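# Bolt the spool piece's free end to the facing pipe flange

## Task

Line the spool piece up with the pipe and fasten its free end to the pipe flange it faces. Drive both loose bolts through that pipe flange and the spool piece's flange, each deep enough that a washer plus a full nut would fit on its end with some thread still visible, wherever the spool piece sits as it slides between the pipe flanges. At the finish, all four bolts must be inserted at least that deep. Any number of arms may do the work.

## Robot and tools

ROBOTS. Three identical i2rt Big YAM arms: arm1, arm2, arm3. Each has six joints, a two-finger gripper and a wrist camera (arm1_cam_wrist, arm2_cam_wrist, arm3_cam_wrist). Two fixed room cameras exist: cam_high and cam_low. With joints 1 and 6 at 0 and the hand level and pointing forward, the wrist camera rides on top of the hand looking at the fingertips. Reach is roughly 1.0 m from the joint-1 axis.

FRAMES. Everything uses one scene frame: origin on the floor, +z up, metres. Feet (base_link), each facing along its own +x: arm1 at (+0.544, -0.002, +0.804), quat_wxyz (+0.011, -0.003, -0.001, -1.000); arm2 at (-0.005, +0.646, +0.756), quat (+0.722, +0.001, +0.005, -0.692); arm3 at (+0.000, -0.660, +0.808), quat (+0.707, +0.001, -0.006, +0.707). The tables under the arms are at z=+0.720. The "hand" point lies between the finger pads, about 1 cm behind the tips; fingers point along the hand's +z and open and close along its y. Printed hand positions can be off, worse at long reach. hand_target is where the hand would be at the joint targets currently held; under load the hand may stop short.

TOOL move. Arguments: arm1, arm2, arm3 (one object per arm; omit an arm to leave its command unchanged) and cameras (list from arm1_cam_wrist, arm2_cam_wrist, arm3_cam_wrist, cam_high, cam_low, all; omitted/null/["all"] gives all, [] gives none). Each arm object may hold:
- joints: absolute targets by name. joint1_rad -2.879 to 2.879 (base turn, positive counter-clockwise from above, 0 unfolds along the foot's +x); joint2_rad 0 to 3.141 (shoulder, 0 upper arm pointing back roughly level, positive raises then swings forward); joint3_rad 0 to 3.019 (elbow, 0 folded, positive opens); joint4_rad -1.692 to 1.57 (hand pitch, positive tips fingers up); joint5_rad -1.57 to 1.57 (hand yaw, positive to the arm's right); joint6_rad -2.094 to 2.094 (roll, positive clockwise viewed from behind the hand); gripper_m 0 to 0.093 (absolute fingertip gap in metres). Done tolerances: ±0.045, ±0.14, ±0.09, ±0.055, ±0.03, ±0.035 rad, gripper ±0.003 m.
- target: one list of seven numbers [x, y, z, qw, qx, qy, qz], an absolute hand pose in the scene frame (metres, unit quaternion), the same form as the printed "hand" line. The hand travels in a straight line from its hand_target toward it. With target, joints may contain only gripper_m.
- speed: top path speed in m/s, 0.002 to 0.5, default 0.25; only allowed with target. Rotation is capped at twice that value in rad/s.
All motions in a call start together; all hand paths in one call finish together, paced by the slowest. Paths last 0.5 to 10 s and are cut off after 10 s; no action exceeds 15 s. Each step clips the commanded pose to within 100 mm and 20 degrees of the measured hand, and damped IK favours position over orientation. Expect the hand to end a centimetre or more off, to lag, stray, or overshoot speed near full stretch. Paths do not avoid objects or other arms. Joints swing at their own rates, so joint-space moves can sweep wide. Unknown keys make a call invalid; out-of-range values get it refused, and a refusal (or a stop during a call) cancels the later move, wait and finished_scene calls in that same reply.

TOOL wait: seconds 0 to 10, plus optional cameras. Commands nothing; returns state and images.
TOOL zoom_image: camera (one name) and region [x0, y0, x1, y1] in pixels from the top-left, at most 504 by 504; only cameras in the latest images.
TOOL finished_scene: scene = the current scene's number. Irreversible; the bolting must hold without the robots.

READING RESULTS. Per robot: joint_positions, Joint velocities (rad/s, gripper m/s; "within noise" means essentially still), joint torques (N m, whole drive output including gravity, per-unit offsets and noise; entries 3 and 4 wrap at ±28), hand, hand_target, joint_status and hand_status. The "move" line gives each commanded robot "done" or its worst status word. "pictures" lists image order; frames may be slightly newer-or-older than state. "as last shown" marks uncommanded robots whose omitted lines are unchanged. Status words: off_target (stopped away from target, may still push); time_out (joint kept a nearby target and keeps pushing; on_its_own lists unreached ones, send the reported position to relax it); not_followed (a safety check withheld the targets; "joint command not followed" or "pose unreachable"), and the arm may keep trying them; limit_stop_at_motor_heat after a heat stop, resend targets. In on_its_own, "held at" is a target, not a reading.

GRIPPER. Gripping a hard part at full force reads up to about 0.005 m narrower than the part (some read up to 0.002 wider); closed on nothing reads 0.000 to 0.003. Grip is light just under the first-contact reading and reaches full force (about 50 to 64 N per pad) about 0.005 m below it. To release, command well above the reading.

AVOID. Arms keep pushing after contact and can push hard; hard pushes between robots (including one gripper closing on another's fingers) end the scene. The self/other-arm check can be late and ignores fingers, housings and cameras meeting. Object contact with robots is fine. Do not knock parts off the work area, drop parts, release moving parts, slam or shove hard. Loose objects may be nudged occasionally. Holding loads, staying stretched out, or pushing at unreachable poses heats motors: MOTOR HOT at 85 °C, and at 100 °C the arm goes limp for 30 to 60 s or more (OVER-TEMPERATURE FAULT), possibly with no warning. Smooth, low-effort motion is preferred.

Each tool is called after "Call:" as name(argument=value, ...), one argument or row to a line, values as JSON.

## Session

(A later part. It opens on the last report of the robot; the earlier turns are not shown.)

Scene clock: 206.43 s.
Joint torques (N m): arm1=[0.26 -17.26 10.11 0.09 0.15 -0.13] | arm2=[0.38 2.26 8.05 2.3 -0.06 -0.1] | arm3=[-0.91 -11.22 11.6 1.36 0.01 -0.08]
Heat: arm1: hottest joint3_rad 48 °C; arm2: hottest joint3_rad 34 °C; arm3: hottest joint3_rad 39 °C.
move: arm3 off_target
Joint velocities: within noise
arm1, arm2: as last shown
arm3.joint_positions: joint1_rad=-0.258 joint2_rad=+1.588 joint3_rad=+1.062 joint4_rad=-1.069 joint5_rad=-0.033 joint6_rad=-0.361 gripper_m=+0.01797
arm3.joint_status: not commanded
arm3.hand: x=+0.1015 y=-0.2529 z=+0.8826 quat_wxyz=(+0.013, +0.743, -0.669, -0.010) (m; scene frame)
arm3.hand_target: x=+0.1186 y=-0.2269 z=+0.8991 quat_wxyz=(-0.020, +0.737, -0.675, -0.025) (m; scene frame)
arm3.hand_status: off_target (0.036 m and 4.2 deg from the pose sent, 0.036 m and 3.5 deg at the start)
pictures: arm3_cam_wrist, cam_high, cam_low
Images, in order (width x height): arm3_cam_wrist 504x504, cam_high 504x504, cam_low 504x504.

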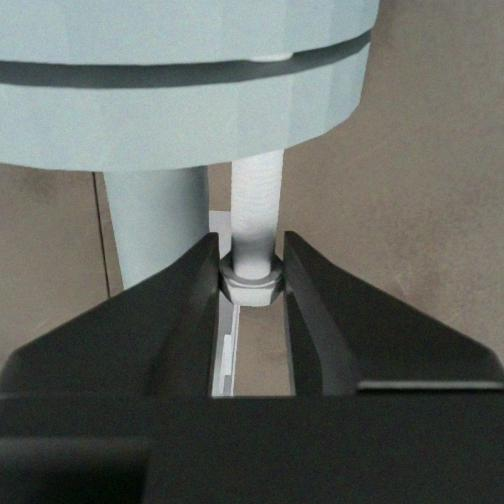

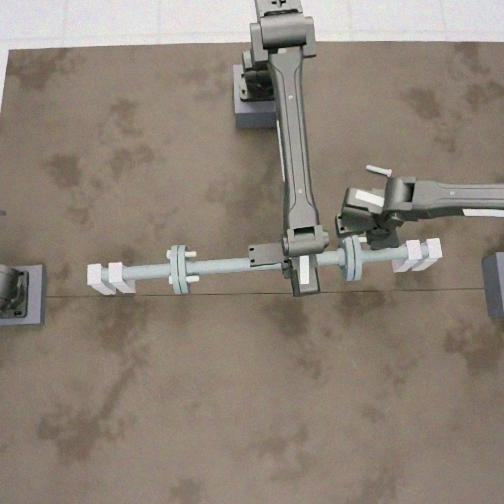

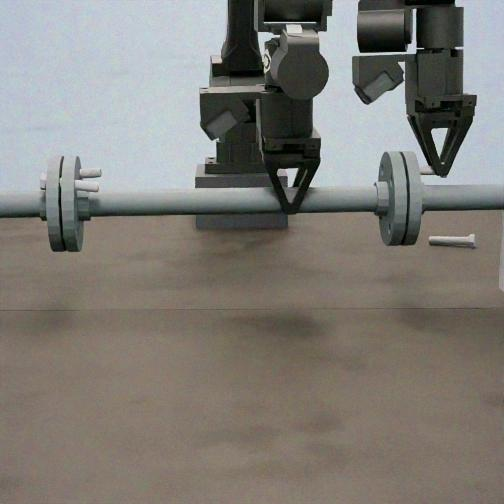

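Call:
move(
  arm3={"target":[0.118,-0.222,0.899,-0.02,0.765,-0.644,-0.025],"speed":0.05},
  cameras=["cam_low","arm3_cam_wrist","cam_high"],
)

Call:
zoom_image(
  camera="cam_low",
  region=[370, 130, 474, 220],
)

Call:
zoom_image(
  camera="cam_high",
  region=[335, 220, 395, 280],
)

Scene clock: 212.83 s.
Joint torques (N m): arm1=[0.56 -17.44 10.03 0.09 0.12 -0.13] | arm2=[0.44 2.26 8.05 2.29 -0.07 -0.1] | arm3=[-0.44 -11.34 11.84 1.21 -0.09 -0.13]
Heat: arm1: hottest joint3_rad 48 °C; arm2: hottest joint3_rad 34 °C; arm3: hottest joint3_rad 40 °C.
move: arm3 off_target
Joint velocities: within noise
arm1.joint_positions: joint1_rad=+0.095 joint2_rad=+1.856 joint3_rad=+1.316 joint4_rad=-1.107 joint5_rad=-0.001 joint6_rad=+1.614 gripper_m=+0.03219
arm1.joint_status: not commanded
arm1.hand: x=+0.0456 y=-0.0604 z=+0.8410 quat_wxyz=(+0.025, -0.732, +0.680, -0.024) (m; scene frame)
arm1.hand_target: x=+0.0212 y=-0.0608 z=+0.8695 quat_wxyz=(+0.000, -0.737, +0.676, +0.000) (m; scene frame)
arm1.hand_status: not commanded
arm2: as last shown
arm3.joint_positions: joint1_rad=-0.262 joint2_rad=+1.594 joint3_rad=+1.069 joint4_rad=-1.069 joint5_rad=-0.033 joint6_rad=-0.437 gripper_m=+0.01797
arm3.joint_status: not commanded
arm3.hand: x=+0.1038 y=-0.2504 z=+0.8828 quat_wxyz=(+0.011, +0.766, -0.642, -0.011) (m; scene frame)
arm3.hand_target: x=+0.1176 y=-0.2237 z=+0.9000 quat_wxyz=(-0.020, +0.765, -0.644, -0.025) (m; scene frame)
arm3.hand_status: off_target (0.036 m and 4.0 deg from the pose sent, 0.039 m and 5.7 deg at the start)
pictures: arm3_cam_wrist, cam_high, cam_low
Images, in order (width x height): arm3_cam_wrist 504x504, cam_high 504x504, cam_low 504x504.

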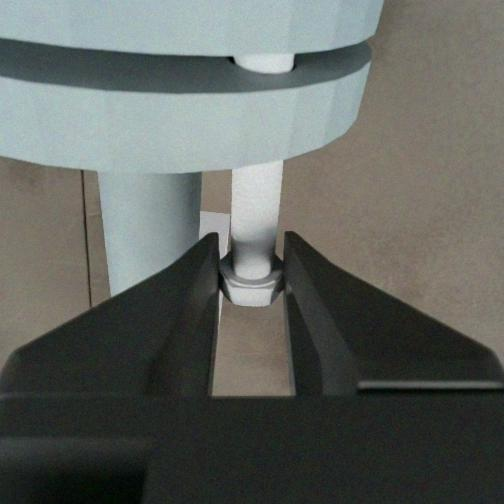

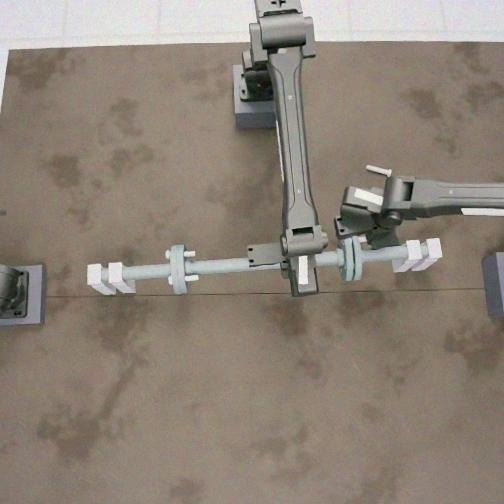

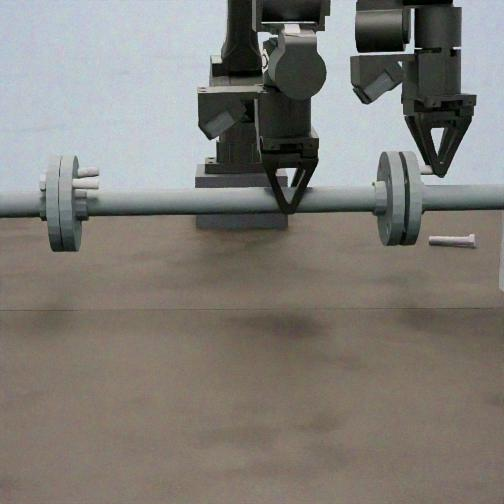

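Scaled by 4.846 from the camera's 504x504 image, which has a finer 720x720 frame.

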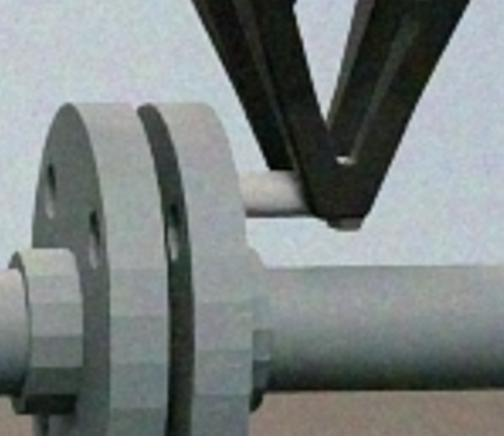

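Scaled by 8.400 from the camera's 504x504 image, which has a finer 720x720 frame.

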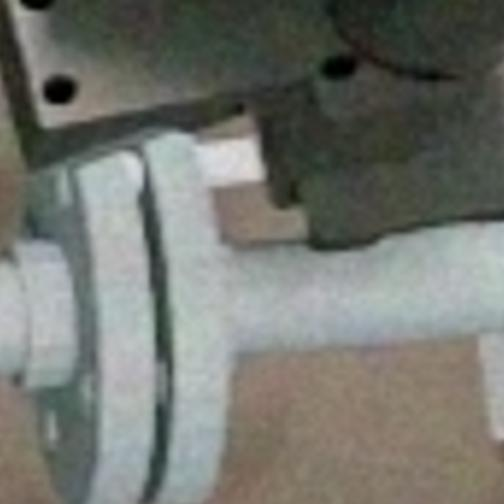

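Call:
zoom_image(
  camera="cam_high",
  region=[325, 225, 385, 285],
)

Call:
zoom_image(
  camera="arm3_cam_wrist",
  region=[180, 0, 380, 200],
)

Call:
zoom_image(
  camera="cam_high",
  region=[80, 220, 440, 310],
)

Scaled by 8.400 from the camera's 504x504 image, which has a finer 720x720 frame.

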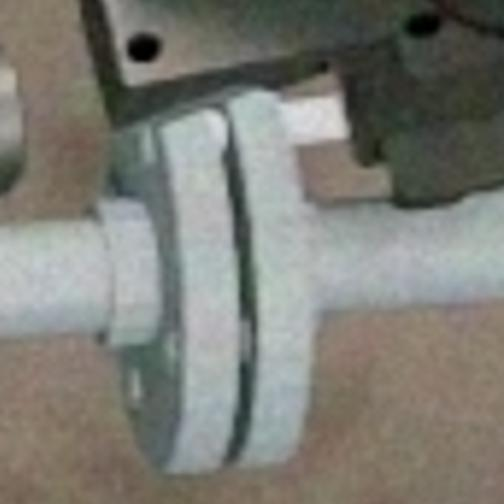

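Scaled by 2.520 from the camera's 504x504 image, which has a finer 720x720 frame.

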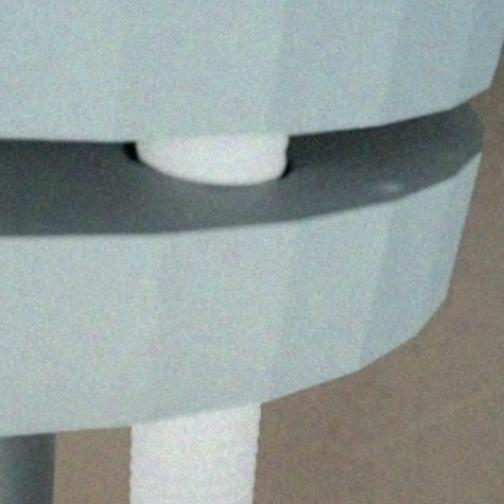

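Scaled by 1.400 from the camera's 504x504 image, which has a finer 720x720 frame.

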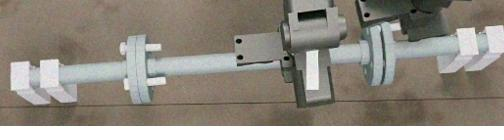

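Call:
move(
  arm3={"target":[0.112,-0.240,0.896,-0.02,0.765,-0.644,-0.025],"speed":0.05},
  arm1={"target":[0.026,-0.063,0.869,0,0.7373,-0.6756,0],"speed":0.04},
  cameras=["cam_low","arm3_cam_wrist","cam_high"],
)

Call:
zoom_image(
  camera="cam_low",
  region=[340, 130, 480, 280],
)

Call:
zoom_image(
  camera="cam_high",
  region=[325, 225, 385, 285],
)

Scene clock: 227.43 s.
Joint torques (N m): arm1=[0.91 -18.14 8.66 0.38 0.08 -0.08] | arm2=[0.44 2.2 8.03 2.3 -0.06 -0.1] | arm3=[-0.26 -13.57 7.8 1.5 -0.1 -0.13]
Heat: arm1: hottest joint3_rad 46 °C; arm2: hottest joint3_rad 34 °C; arm3: hottest joint3_rad 39 °C.
move: arm1 off_target; arm3 off_target
Joint velocities: within noise
arm1.joint_positions: joint1_rad=+0.095 joint2_rad=+1.856 joint3_rad=+1.316 joint4_rad=-1.107 joint5_rad=+0.000 joint6_rad=+1.614 gripper_m=+0.03219
arm1.joint_status: not commanded
arm1.hand: x=+0.0456 y=-0.0603 z=+0.8410 quat_wxyz=(+0.026, -0.732, +0.680, -0.023) (m; scene frame)
arm1.hand_target: x=+0.0271 y=-0.0629 z=+0.8692 quat_wxyz=(+0.000, -0.737, +0.676, +0.000) (m; scene frame)
arm1.hand_status: off_target (0.034 m and 4.1 deg from the pose sent, 0.034 m and 4.1 deg at the start)
arm2: as last shown
arm3.joint_positions: joint1_rad=-0.262 joint2_rad=+1.587 joint3_rad=+1.065 joint4_rad=-1.060 joint5_rad=-0.033 joint6_rad=-0.438 gripper_m=+0.01797
arm3.joint_status: not commanded
arm3.hand: x=+0.1041 y=-0.2499 z=+0.8839 quat_wxyz=(+0.006, +0.766, -0.642, -0.013) (m; scene frame)
arm3.hand_target: x=+0.1120 y=-0.2403 z=+0.8963 quat_wxyz=(-0.020, +0.765, -0.644, -0.025) (m; scene frame)
arm3.hand_status: off_target (0.018 m and 3.3 deg from the pose sent, 0.019 m and 4.0 deg at the start)
pictures: arm3_cam_wrist, cam_high, cam_low
Images, in order (width x height): arm3_cam_wrist 504x504, cam_high 504x504, cam_low 504x504.

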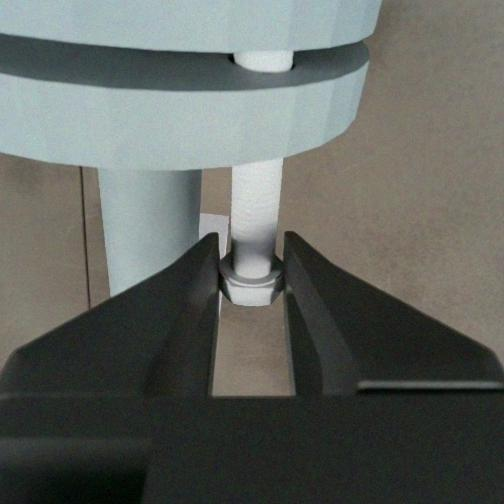

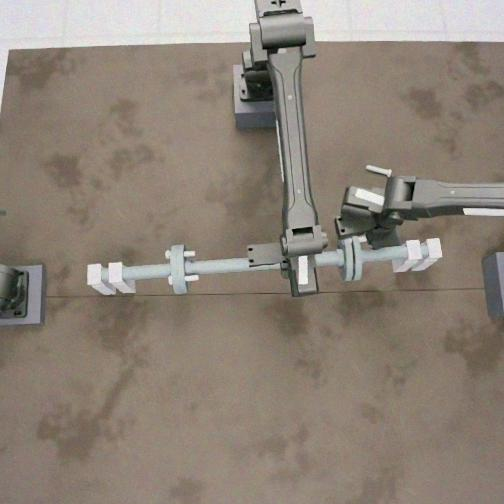

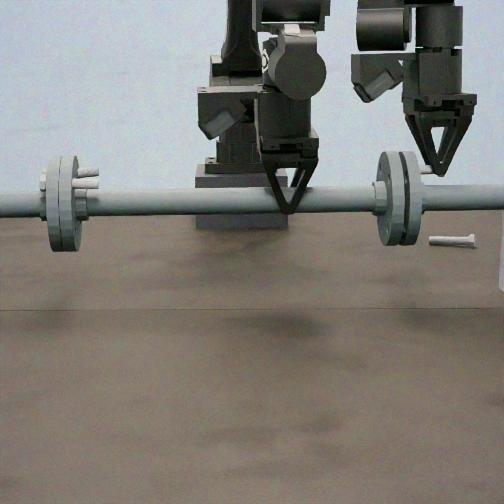

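Scaled by 3.360 from the camera's 504x504 image, which has a finer 720x720 frame.

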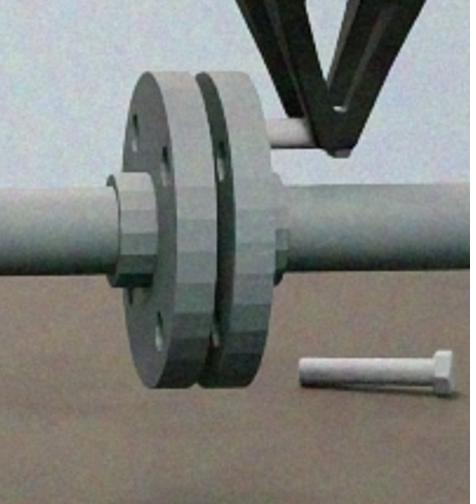

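Scaled by 8.400 from the camera's 504x504 image, which has a finer 720x720 frame.

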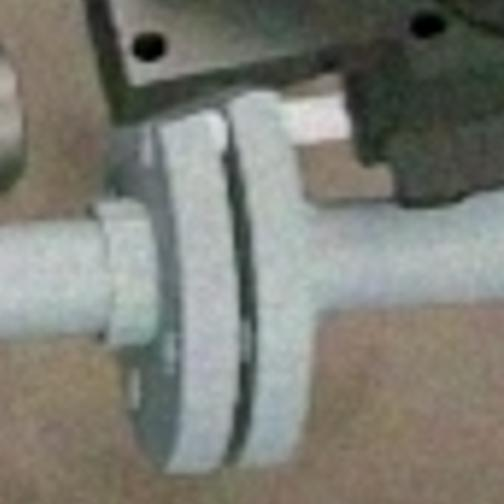

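Call:
move(
  arm1={"target":[0.033,-0.063,0.869,0,0.7373,-0.6756,0],"speed":0.04},
  cameras=["cam_low","arm3_cam_wrist","cam_high"],
)

Call:
zoom_image(
  camera="cam_high",
  region=[325, 225, 385, 285],
)

Scene clock: 236.10 s.
Joint torques (N m): arm1=[0.97 -18.9 7.17 0.72 0.08 -0.06] | arm2=[0.38 2.26 8.05 2.3 -0.06 -0.1] | arm3=[-0.32 -13.63 7.8 1.51 -0.1 -0.12]
Heat: arm1: hottest joint3_rad 45 °C; arm2: hottest joint3_rad 34 °C; arm3: hottest joint3_rad 38 °C.
move: arm1 off_target
Joint velocities: within noise
arm1.joint_positions: joint1_rad=+0.095 joint2_rad=+1.852 joint3_rad=+1.316 joint4_rad=-1.107 joint5_rad=+0.000 joint6_rad=+1.614 gripper_m=+0.03219
arm1.joint_status: not commanded
arm1.hand: x=+0.0452 y=-0.0603 z=+0.8430 quat_wxyz=(+0.024, -0.732, +0.680, -0.022) (m; scene frame)
arm1.hand_target: x=+0.0336 y=-0.0630 z=+0.8690 quat_wxyz=(+0.000, -0.737, +0.676, +0.000) (m; scene frame)
arm1.hand_status: off_target (0.029 m and 3.8 deg from the pose sent, 0.031 m and 4.1 deg at the start)
arm2, arm3: as last shown
pictures: arm3_cam_wrist, cam_high, cam_low
Images, in order (width x height): arm3_cam_wrist 504x504, cam_high 504x504, cam_low 504x504.

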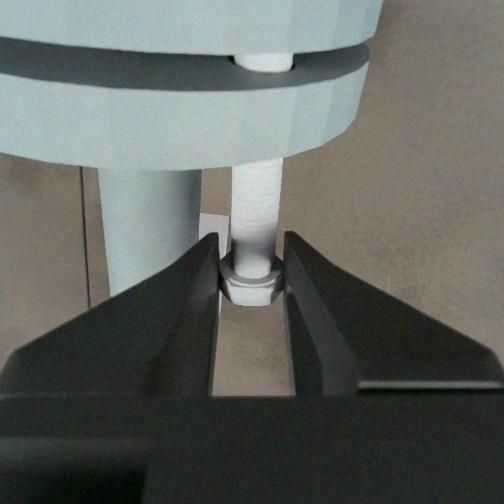

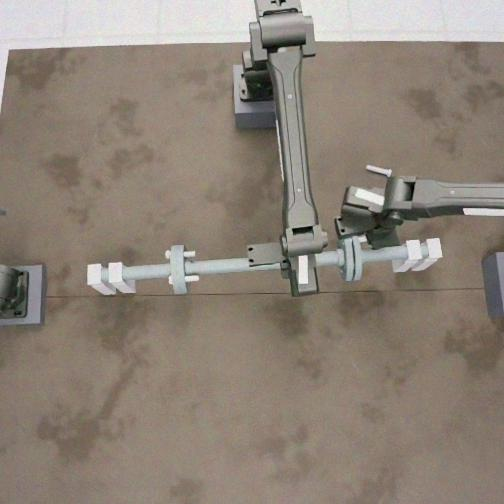

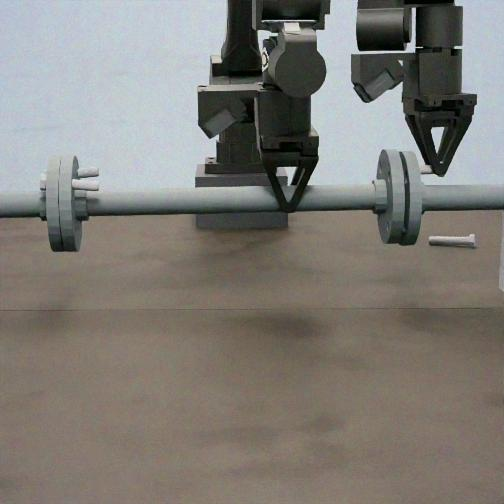

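Scaled by 8.400 from the camera's 504x504 image, which has a finer 720x720 frame.

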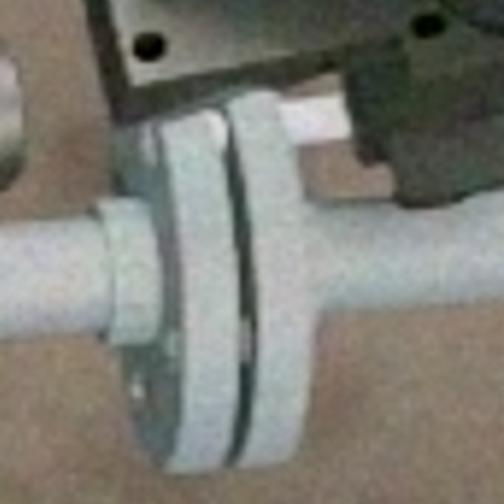

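Call:
move(
  arm1={"target":[0.038,-0.063,0.860,0,0.7373,-0.6756,0],"speed":0.04},
  cameras=["cam_low","cam_high"],
)

Call:
zoom_image(
  camera="cam_low",
  region=[340, 130, 480, 280],
)

Call:
zoom_image(
  camera="cam_high",
  region=[325, 225, 385, 285],
)

Scene clock: 240.57 s.
Joint torques (N m): arm1=[1.03 -18.37 6.79 0.73 0.08 -0.07] | arm2=[0.44 2.26 8.05 2.29 -0.07 -0.1] | arm3=[-0.26 -13.74 7.87 1.39 -0.05 -0.11]
Heat: arm1: hottest joint3_rad 44 °C; arm2: hottest joint3_rad 34 °C; arm3: hottest joint3_rad 38 °C.
move: arm1 off_target
Joint velocities: within noise
arm1.joint_positions: joint1_rad=+0.095 joint2_rad=+1.846 joint3_rad=+1.295 joint4_rad=-1.079 joint5_rad=-0.001 joint6_rad=+1.614 gripper_m=+0.03219
arm1.joint_status: not commanded
arm1.hand: x=+0.0473 y=-0.0602 z=+0.8387 quat_wxyz=(+0.019, -0.733, +0.680, -0.018) (m; scene frame)
arm1.hand_target: x=+0.0384 y=-0.0630 z=+0.8599 quat_wxyz=(+0.000, -0.737, +0.676, +0.000) (m; scene frame)
arm1.hand_status: off_target (0.023 m and 3.2 deg from the pose sent, 0.019 m and 3.8 deg at the start)
arm2: as last shown
arm3.joint_positions: joint1_rad=-0.262 joint2_rad=+1.587 joint3_rad=+1.065 joint4_rad=-1.056 joint5_rad=-0.035 joint6_rad=-0.438 gripper_m=+0.01797
arm3.joint_status: not commanded
arm3.hand: x=+0.1041 y=-0.2489 z=+0.8841 quat_wxyz=(+0.005, +0.767, -0.642, -0.014) (m; scene frame)
arm3.hand_target: x=+0.1120 y=-0.2403 z=+0.8964 quat_wxyz=(-0.020, +0.765, -0.644, -0.025) (m; scene frame)
arm3.hand_status: not commanded
pictures: cam_high, cam_low
Images, in order (width x height): cam_high 504x504, cam_low 504x504.

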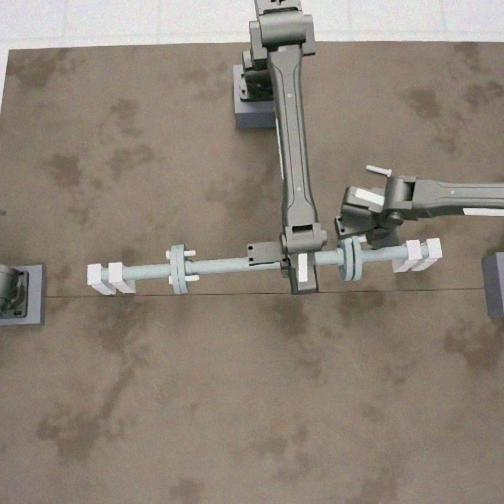

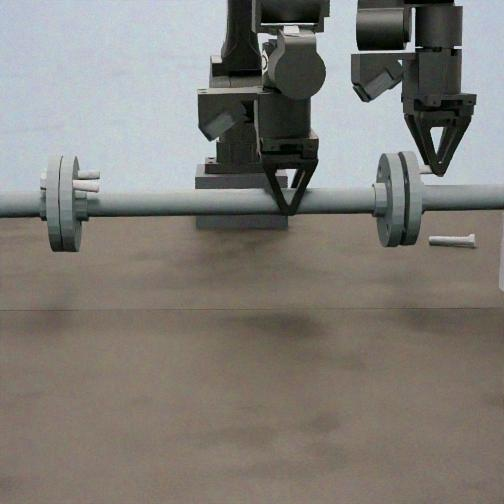

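Scaled by 3.360 from the camera's 504x504 image, which has a finer 720x720 frame.

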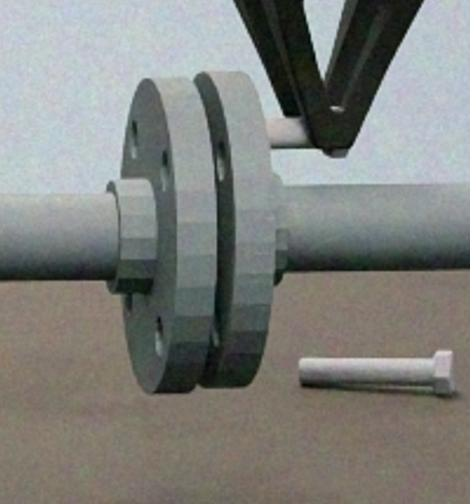

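Scaled by 8.400 from the camera's 504x504 image, which has a finer 720x720 frame.

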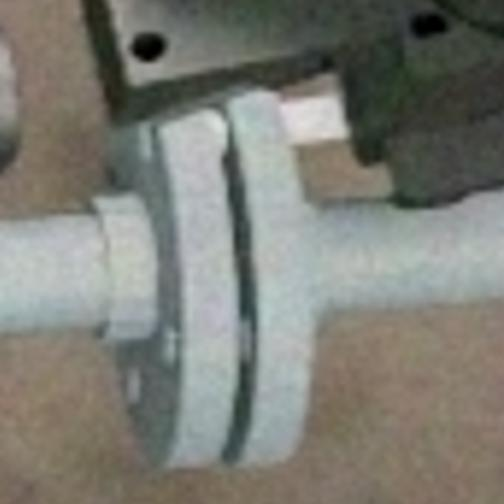

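Call:
move(
  arm1={"target":[0.0375,-0.063,0.8655,0,0.7373,-0.6756,0],"speed":0.04},
  cameras=["cam_low","cam_high"],
)

Call:
zoom_image(
  camera="cam_low",
  region=[340, 130, 480, 280],
)

Call:
move(
  arm3={"target":[0.116,-0.226,0.899,-0.02,0.765,-0.644,-0.025],"speed":0.05},
  cameras=["cam_low","arm3_cam_wrist","cam_high"],
)

Call:
zoom_image(
  camera="cam_low",
  region=[370, 130, 474, 220],
)

Call:
zoom_image(
  camera="cam_high",
  region=[325, 225, 385, 285],
)

Scene clock: 247.77 s.
Joint torques (N m): arm1=[1.03 -18.61 7.3 0.14 0.11 -0.05] | arm2=[0.44 2.2 8.05 2.29 -0.07 -0.1] | arm3=[-0.21 -13.8 7.83 1.39 -0.06 -0.11]
Heat: arm1: hottest joint3_rad 43 °C; arm2: hottest joint3_rad 35 °C; arm3: hottest joint3_rad 37 °C.
move: arm1 off_target
Joint velocities: within noise
arm1.joint_positions: joint1_rad=+0.095 joint2_rad=+1.843 joint3_rad=+1.295 joint4_rad=-1.079 joint5_rad=-0.001 joint6_rad=+1.614 gripper_m=+0.03219
arm1.joint_status: not commanded
arm1.hand: x=+0.0469 y=-0.0603 z=+0.8404 quat_wxyz=(+0.018, -0.733, +0.680, -0.017) (m; scene frame)
arm1.hand_target: x=+0.0379 y=-0.0630 z=+0.8653 quat_wxyz=(+0.000, -0.737, +0.676, +0.000) (m; scene frame)
arm1.hand_status: off_target (0.027 m and 3.0 deg from the pose sent, 0.029 m and 3.2 deg at the start)
arm2, arm3: as last shown
pictures: cam_high, cam_low
Images, in order (width x height): cam_high 504x504, cam_low 504x504.

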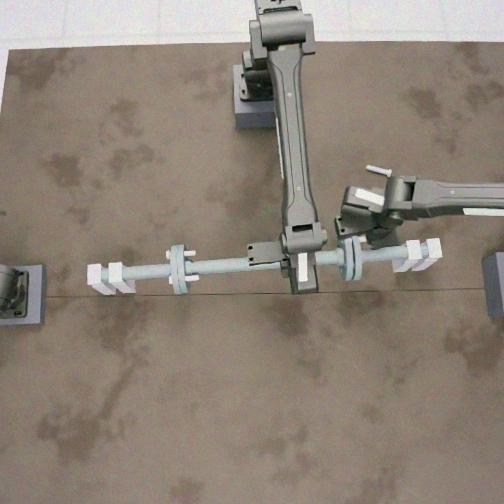

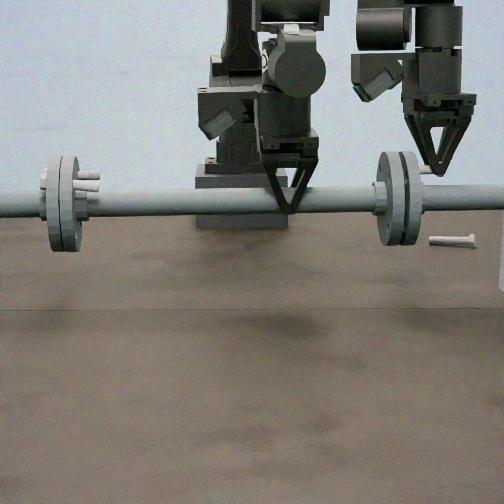

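Scaled by 3.360 from the camera's 504x504 image, which has a finer 720x720 frame.

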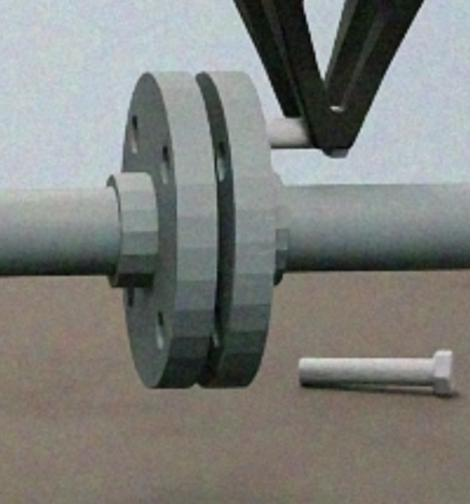

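Scene clock: 248.73 s.
Joint torques (N m): arm1=[1.03 -18.55 7.31 0.14 0.11 -0.05] | arm2=[0.44 2.26 8.05 2.28 -0.06 -0.1] | arm3=[-0.32 -11.46 11.3 0.87 -0.05 -0.13]
Heat: arm1: hottest joint3_rad 43 °C; arm2: hottest joint3_rad 35 °C; arm3: hottest joint3_rad 37 °C.
move: arm3 off_target
Joint velocities: within noise
arm1, arm2: as last shown
arm3.joint_positions: joint1_rad=-0.262 joint2_rad=+1.588 joint3_rad=+1.065 joint4_rad=-1.056 joint5_rad=-0.035 joint6_rad=-0.438 gripper_m=+0.01797
arm3.joint_status: not commanded
arm3.hand: x=+0.1041 y=-0.2490 z=+0.8836 quat_wxyz=(+0.005, +0.767, -0.642, -0.014) (m; scene frame)
arm3.hand_target: x=+0.1159 y=-0.2272 z=+0.8996 quat_wxyz=(-0.020, +0.765, -0.644, -0.025) (m; scene frame)
arm3.hand_status: off_target (0.030 m and 3.2 deg from the pose sent, 0.030 m and 3.1 deg at the start)
pictures: arm3_cam_wrist, cam_high, cam_low
Images, in order (width x height): arm3_cam_wrist 504x504, cam_high 504x504, cam_low 504x504.

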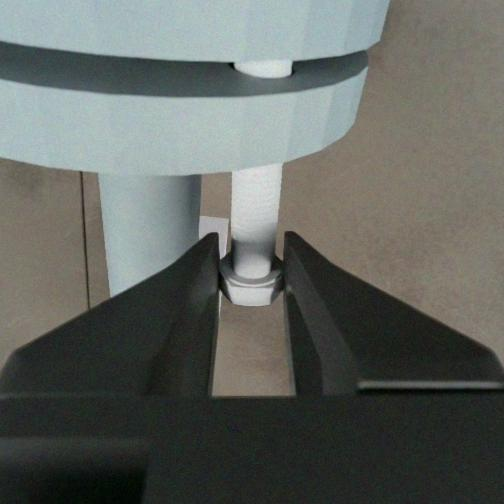

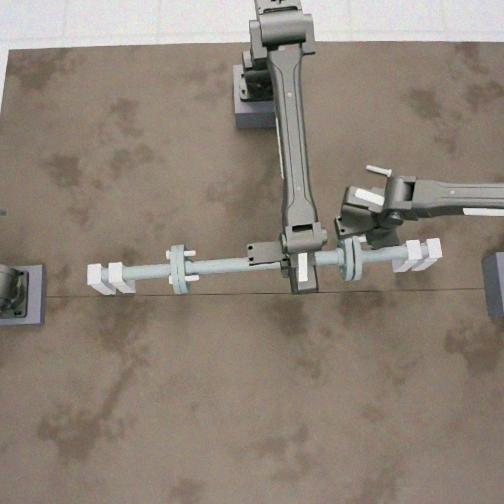

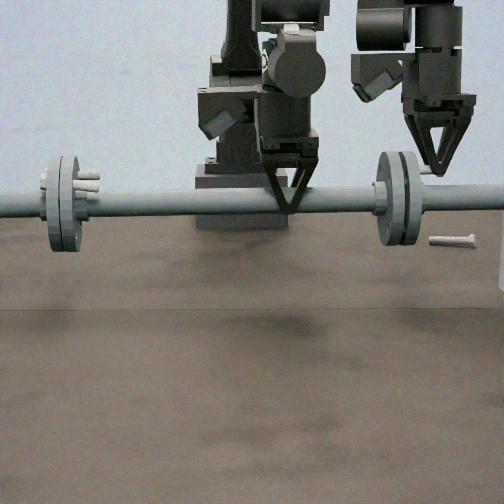

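Scaled by 4.846 from the camera's 504x504 image, which has a finer 720x720 frame.

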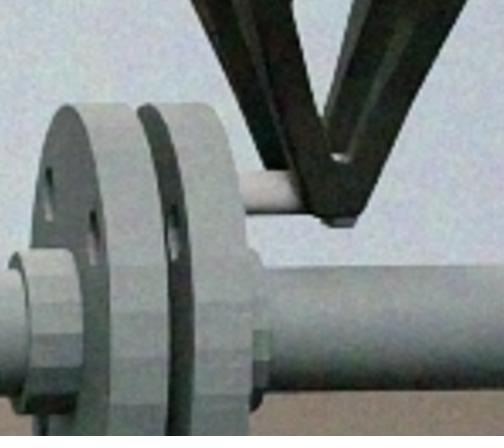

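Scaled by 8.400 from the camera's 504x504 image, which has a finer 720x720 frame.

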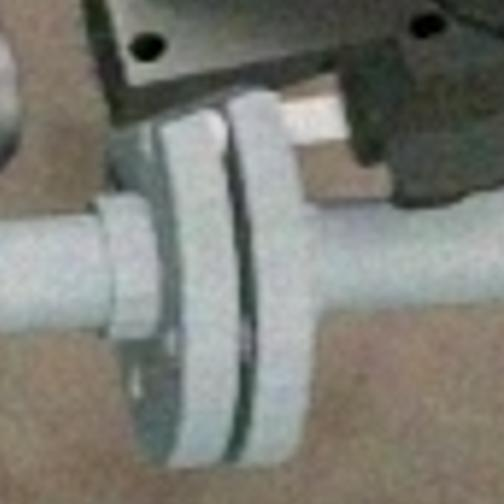

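Call:
move(
  arm3={"target":[0.116,-0.214,0.900,-0.02,0.765,-0.644,-0.025],"speed":0.05},
  cameras=["cam_low","arm3_cam_wrist","cam_high"],
)

Call:
zoom_image(
  camera="cam_low",
  region=[370, 130, 474, 220],
)

Call:
zoom_image(
  camera="arm3_cam_wrist",
  region=[180, 0, 380, 200],
)

Call:
zoom_image(
  camera="cam_high",
  region=[325, 225, 385, 285],
)

Scene clock: 253.40 s.
Joint torques (N m): arm1=[1.08 -18.55 7.3 0.14 0.12 -0.05] | arm2=[0.44 2.2 8.05 2.3 -0.07 -0.1] | arm3=[0.15 -10.75 12.22 0.65 0.31 -0.05]
Heat: arm1: hottest joint3_rad 43 °C; arm2: hottest joint3_rad 35 °C; arm3: hottest joint3_rad 37 °C.
move: arm3 off_target
Joint velocities: within noise
arm1.joint_positions: joint1_rad=+0.095 joint2_rad=+1.843 joint3_rad=+1.295 joint4_rad=-1.079 joint5_rad=-0.002 joint6_rad=+1.614 gripper_m=+0.03219
arm1.joint_status: not commanded
arm1.hand: x=+0.0469 y=-0.0604 z=+0.8404 quat_wxyz=(+0.018, -0.733, +0.680, -0.018) (m; scene frame)
arm1.hand_target: x=+0.0379 y=-0.0630 z=+0.8652 quat_wxyz=(+0.000, -0.737, +0.676, +0.000) (m; scene frame)
arm1.hand_status: not commanded
arm2.joint_positions: joint1_rad=-0.314 joint2_rad=+0.536 joint3_rad=+1.343 joint4_rad=-1.211 joint5_rad=-0.221 joint6_rad=-0.105 gripper_m=+0.09396
arm2.joint_status: not commanded
arm2.hand: x=-0.0250 y=+0.4220 z=+1.3171 quat_wxyz=(-0.380, -0.595, -0.585, +0.400) (m; scene frame)
arm2.hand_target: x=-0.0240 y=+0.4252 z=+1.3289 quat_wxyz=(-0.386, -0.588, -0.581, +0.410) (m; scene frame)
arm2.hand_status: not commanded
arm3.joint_positions: joint1_rad=-0.261 joint2_rad=+1.608 joint3_rad=+1.086 joint4_rad=-1.061 joint5_rad=-0.044 joint6_rad=-0.438 gripper_m=+0.01797
arm3.joint_status: not commanded
arm3.hand: x=+0.1040 y=-0.2419 z=+0.8822 quat_wxyz=(+0.009, +0.767, -0.641, -0.017) (m; scene frame)
arm3.hand_target: x=+0.1156 y=-0.2157 z=+0.9007 quat_wxyz=(-0.020, +0.764, -0.644, -0.025) (m; scene frame)
arm3.hand_status: off_target (0.035 m and 3.5 deg from the pose sent, 0.041 m and 3.2 deg at the start)
pictures: arm3_cam_wrist, cam_high, cam_low
Images, in order (width x height): arm3_cam_wrist 504x504, cam_high 504x504, cam_low 504x504.

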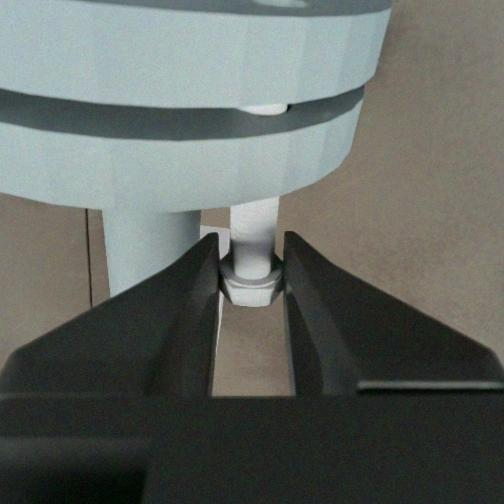

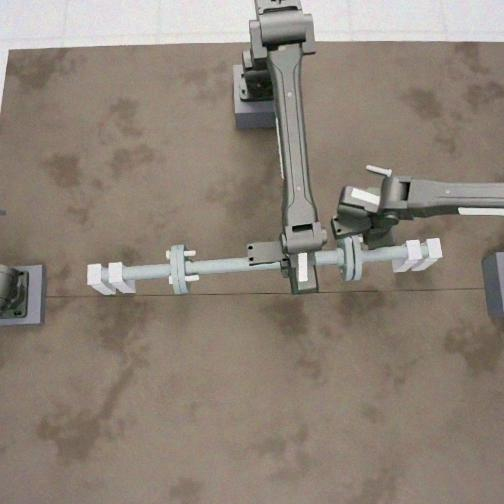

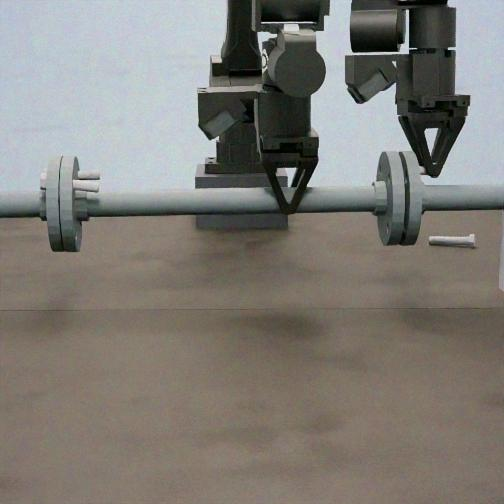

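Scaled by 4.846 from the camera's 504x504 image, which has a finer 720x720 frame.

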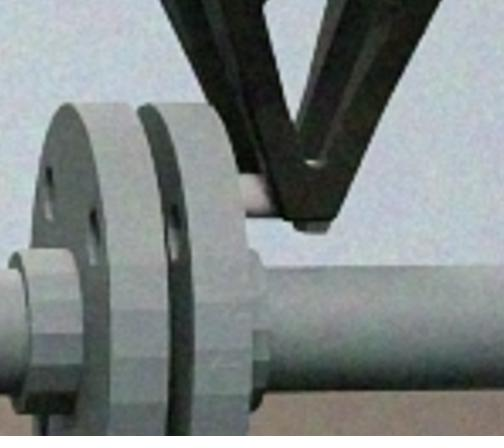

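Scaled by 2.520 from the camera's 504x504 image, which has a finer 720x720 frame.

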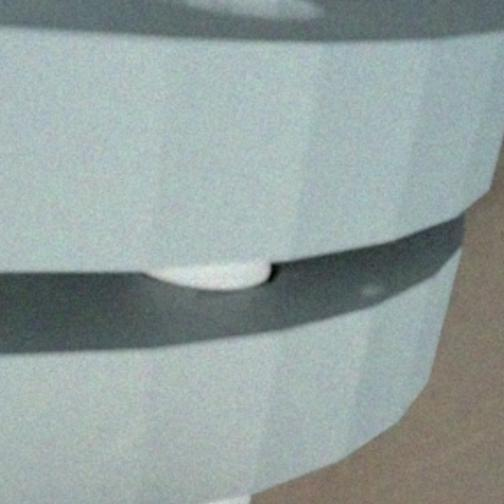

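Scaled by 8.400 from the camera's 504x504 image, which has a finer 720x720 frame.

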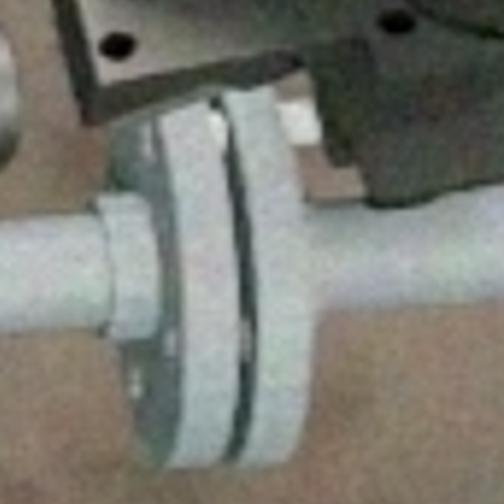

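Call:
move(
  arm3={"target":[0.116,-0.206,0.900,-0.02,0.765,-0.644,-0.025],"speed":0.05},
  cameras=["cam_low","arm3_cam_wrist","cam_high"],
)

Call:
zoom_image(
  camera="cam_low",
  region=[370, 130, 474, 220],
)

Call:
zoom_image(
  camera="cam_high",
  region=[270, 180, 410, 300],
)

Scene clock: 257.43 s.
Joint torques (N m): arm1=[1.14 -18.55 7.31 0.14 0.12 -0.05] | arm2=[0.38 2.26 8.05 2.29 -0.06 -0.1] | arm3=[0.15 -11.46 12.51 0.88 0.34 0]
Heat: arm1: hottest joint3_rad 43 °C; arm2: hottest joint3_rad 35 °C; arm3: hottest joint3_rad 38 °C.
move: arm3 off_target
Joint velocities: within noise
arm1, arm2: as last shown
arm3.joint_positions: joint1_rad=-0.256 joint2_rad=+1.625 joint3_rad=+1.107 joint4_rad=-1.068 joint5_rad=-0.045 joint6_rad=-0.438 gripper_m=+0.01797
arm3.joint_status: not commanded
arm3.hand: x=+0.1031 y=-0.2350 z=+0.8826 quat_wxyz=(+0.010, +0.769, -0.639, -0.017) (m; scene frame)
arm3.hand_target: x=+0.1155 y=-0.2077 z=+0.9010 quat_wxyz=(-0.020, +0.765, -0.644, -0.025) (m; scene frame)
arm3.hand_status: off_target (0.036 m and 3.7 deg from the pose sent, 0.042 m and 3.5 deg at the start)
pictures: arm3_cam_wrist, cam_high, cam_low
Images, in order (width x height): arm3_cam_wrist 504x504, cam_high 504x504, cam_low 504x504.

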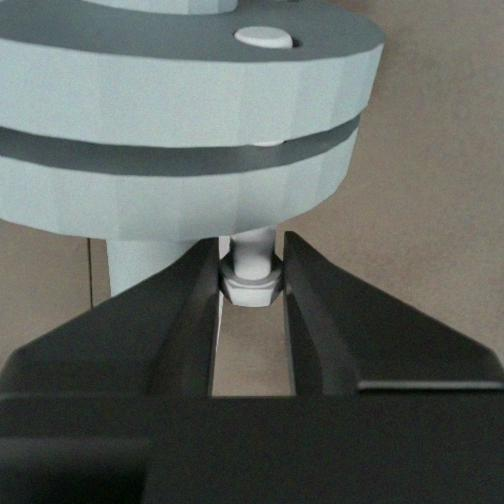

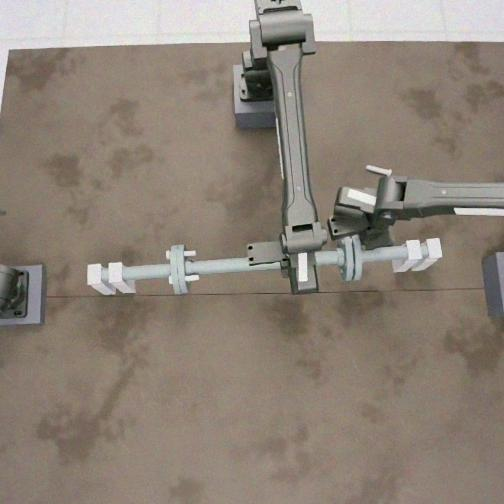

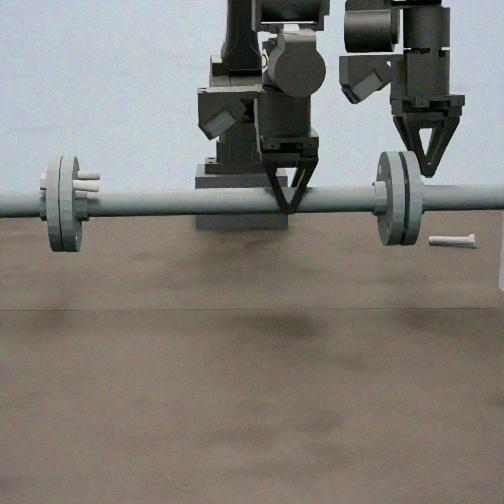

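Scaled by 4.846 from the camera's 504x504 image, which has a finer 720x720 frame.

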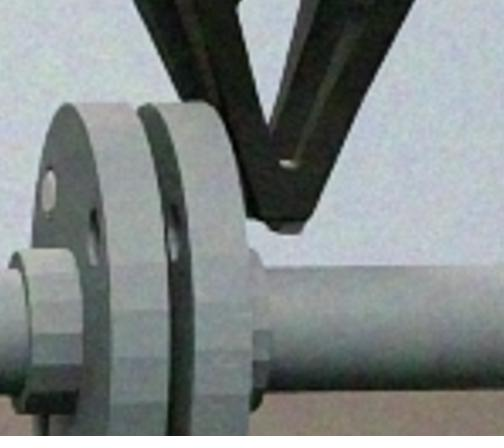

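Scaled by 3.600 from the camera's 504x504 image, which has a finer 720x720 frame.

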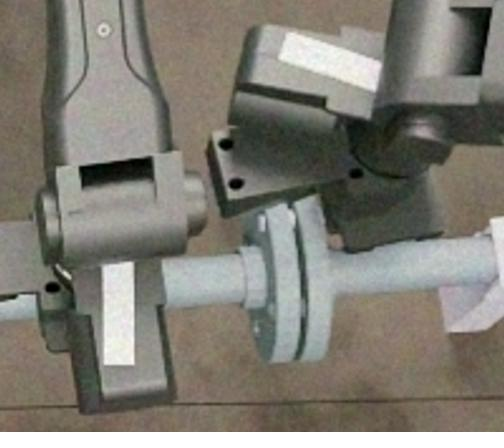

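Call:
move(
  arm3={"joints":{"gripper_m":0.05}},
  cameras=[],
)

Call:
move(
  arm3={"target":[0.11,-0.292,0.893,-0.02,0.765,-0.644,-0.025],"speed":0.12},
  cameras=["cam_low","arm3_cam_wrist"],
)

Call:
zoom_image(
  camera="cam_low",
  region=[370, 130, 474, 220],
)

Scene clock: 261.37 s.
Joint torques (N m): arm1=[1.08 -18.49 7.34 0.17 0.13 -0.05] | arm2=[0.44 2.26 8.05 2.29 -0.06 -0.1] | arm3=[0.15 -11.93 10.73 0.83 0.02 -0.01]
Heat: arm1: hottest joint3_rad 42 °C; arm2: hottest joint3_rad 35 °C; arm3: hottest joint3_rad 39 °C.
move: arm3 done
Joint velocities: within noise
arm1.joint_positions: joint1_rad=+0.095 joint2_rad=+1.842 joint3_rad=+1.295 joint4_rad=-1.079 joint5_rad=-0.002 joint6_rad=+1.614 gripper_m=+0.03219
arm1.joint_status: not commanded
arm1.hand: x=+0.0468 y=-0.0604 z=+0.8408 quat_wxyz=(+0.017, -0.733, +0.680, -0.017) (m; scene frame)
arm1.hand_target: x=+0.0379 y=-0.0630 z=+0.8653 quat_wxyz=(+0.000, -0.737, +0.676, +0.000) (m; scene frame)
arm1.hand_status: not commanded
arm2: as last shown
arm3.joint_positions: joint1_rad=-0.256 joint2_rad=+1.629 joint3_rad=+1.129 joint4_rad=-1.068 joint5_rad=-0.036 joint6_rad=-0.438 gripper_m=+0.04989
arm3.joint_status: all done
arm3.hand: x=+0.1068 y=-0.2265 z=+0.8882 quat_wxyz=(+0.001, +0.769, -0.639, -0.017) (m; scene frame)
arm3.hand_target: x=+0.1155 y=-0.2078 z=+0.9008 quat_wxyz=(-0.020, +0.765, -0.644, -0.025) (m; scene frame)
arm3.hand_status: not commanded
pictures: none
No camera images: "cameras" was empty.

Scene clock: 262.77 s.
Joint torques (N m): arm1=[1.08 -18.43 7.28 0.16 0.12 -0.04] | arm2=[0.44 2.26 8.03 2.29 -0.07 -0.1] | arm3=[-0.21 -10.87 7.08 1.13 -0.05 -0.19]
Heat: arm1: hottest joint3_rad 42 °C; arm2: hottest joint3_rad 35 °C; arm3: hottest joint3_rad 39 °C.
move: arm3 done
Joint velocities: within noise
arm1, arm2: as last shown
arm3.joint_positions: joint1_rad=-0.295 joint2_rad=+1.458 joint3_rad=+0.932 joint4_rad=-1.025 joint5_rad=-0.036 joint6_rad=-0.464 gripper_m=+0.04993
arm3.joint_status: not commanded
arm3.hand: x=+0.1046 y=-0.2940 z=+0.8884 quat_wxyz=(-0.007, +0.765, -0.644, -0.021) (m; scene frame)
arm3.hand_target: x=+0.1100 y=-0.2921 z=+0.8929 quat_wxyz=(-0.020, +0.765, -0.644, -0.025) (m; scene frame)
arm3.hand_status: done (0.007 m and 1.5 deg from the pose sent, 0.066 m and 2.6 deg at the start)
pictures: arm3_cam_wrist, cam_low
Images, in order (width x height): arm3_cam_wrist 504x504, cam_low 504x504.

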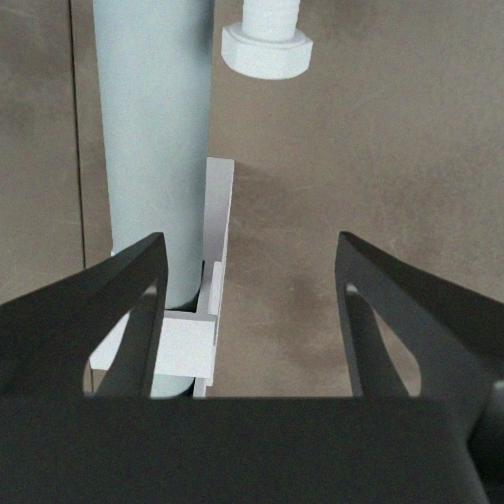

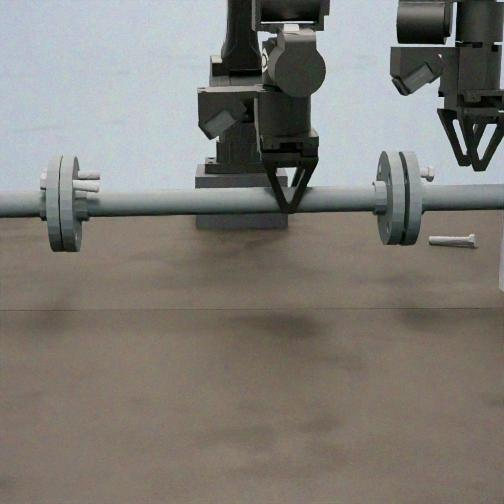

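Scaled by 4.846 from the camera's 504x504 image, which has a finer 720x720 frame.

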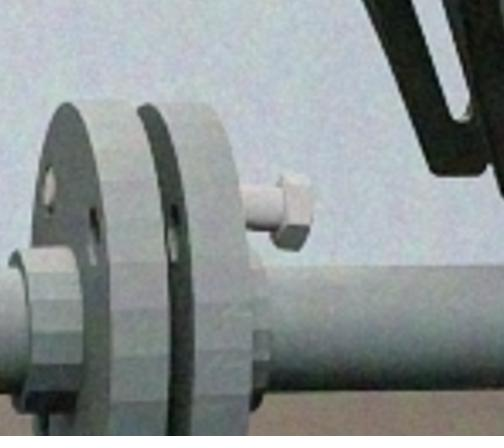

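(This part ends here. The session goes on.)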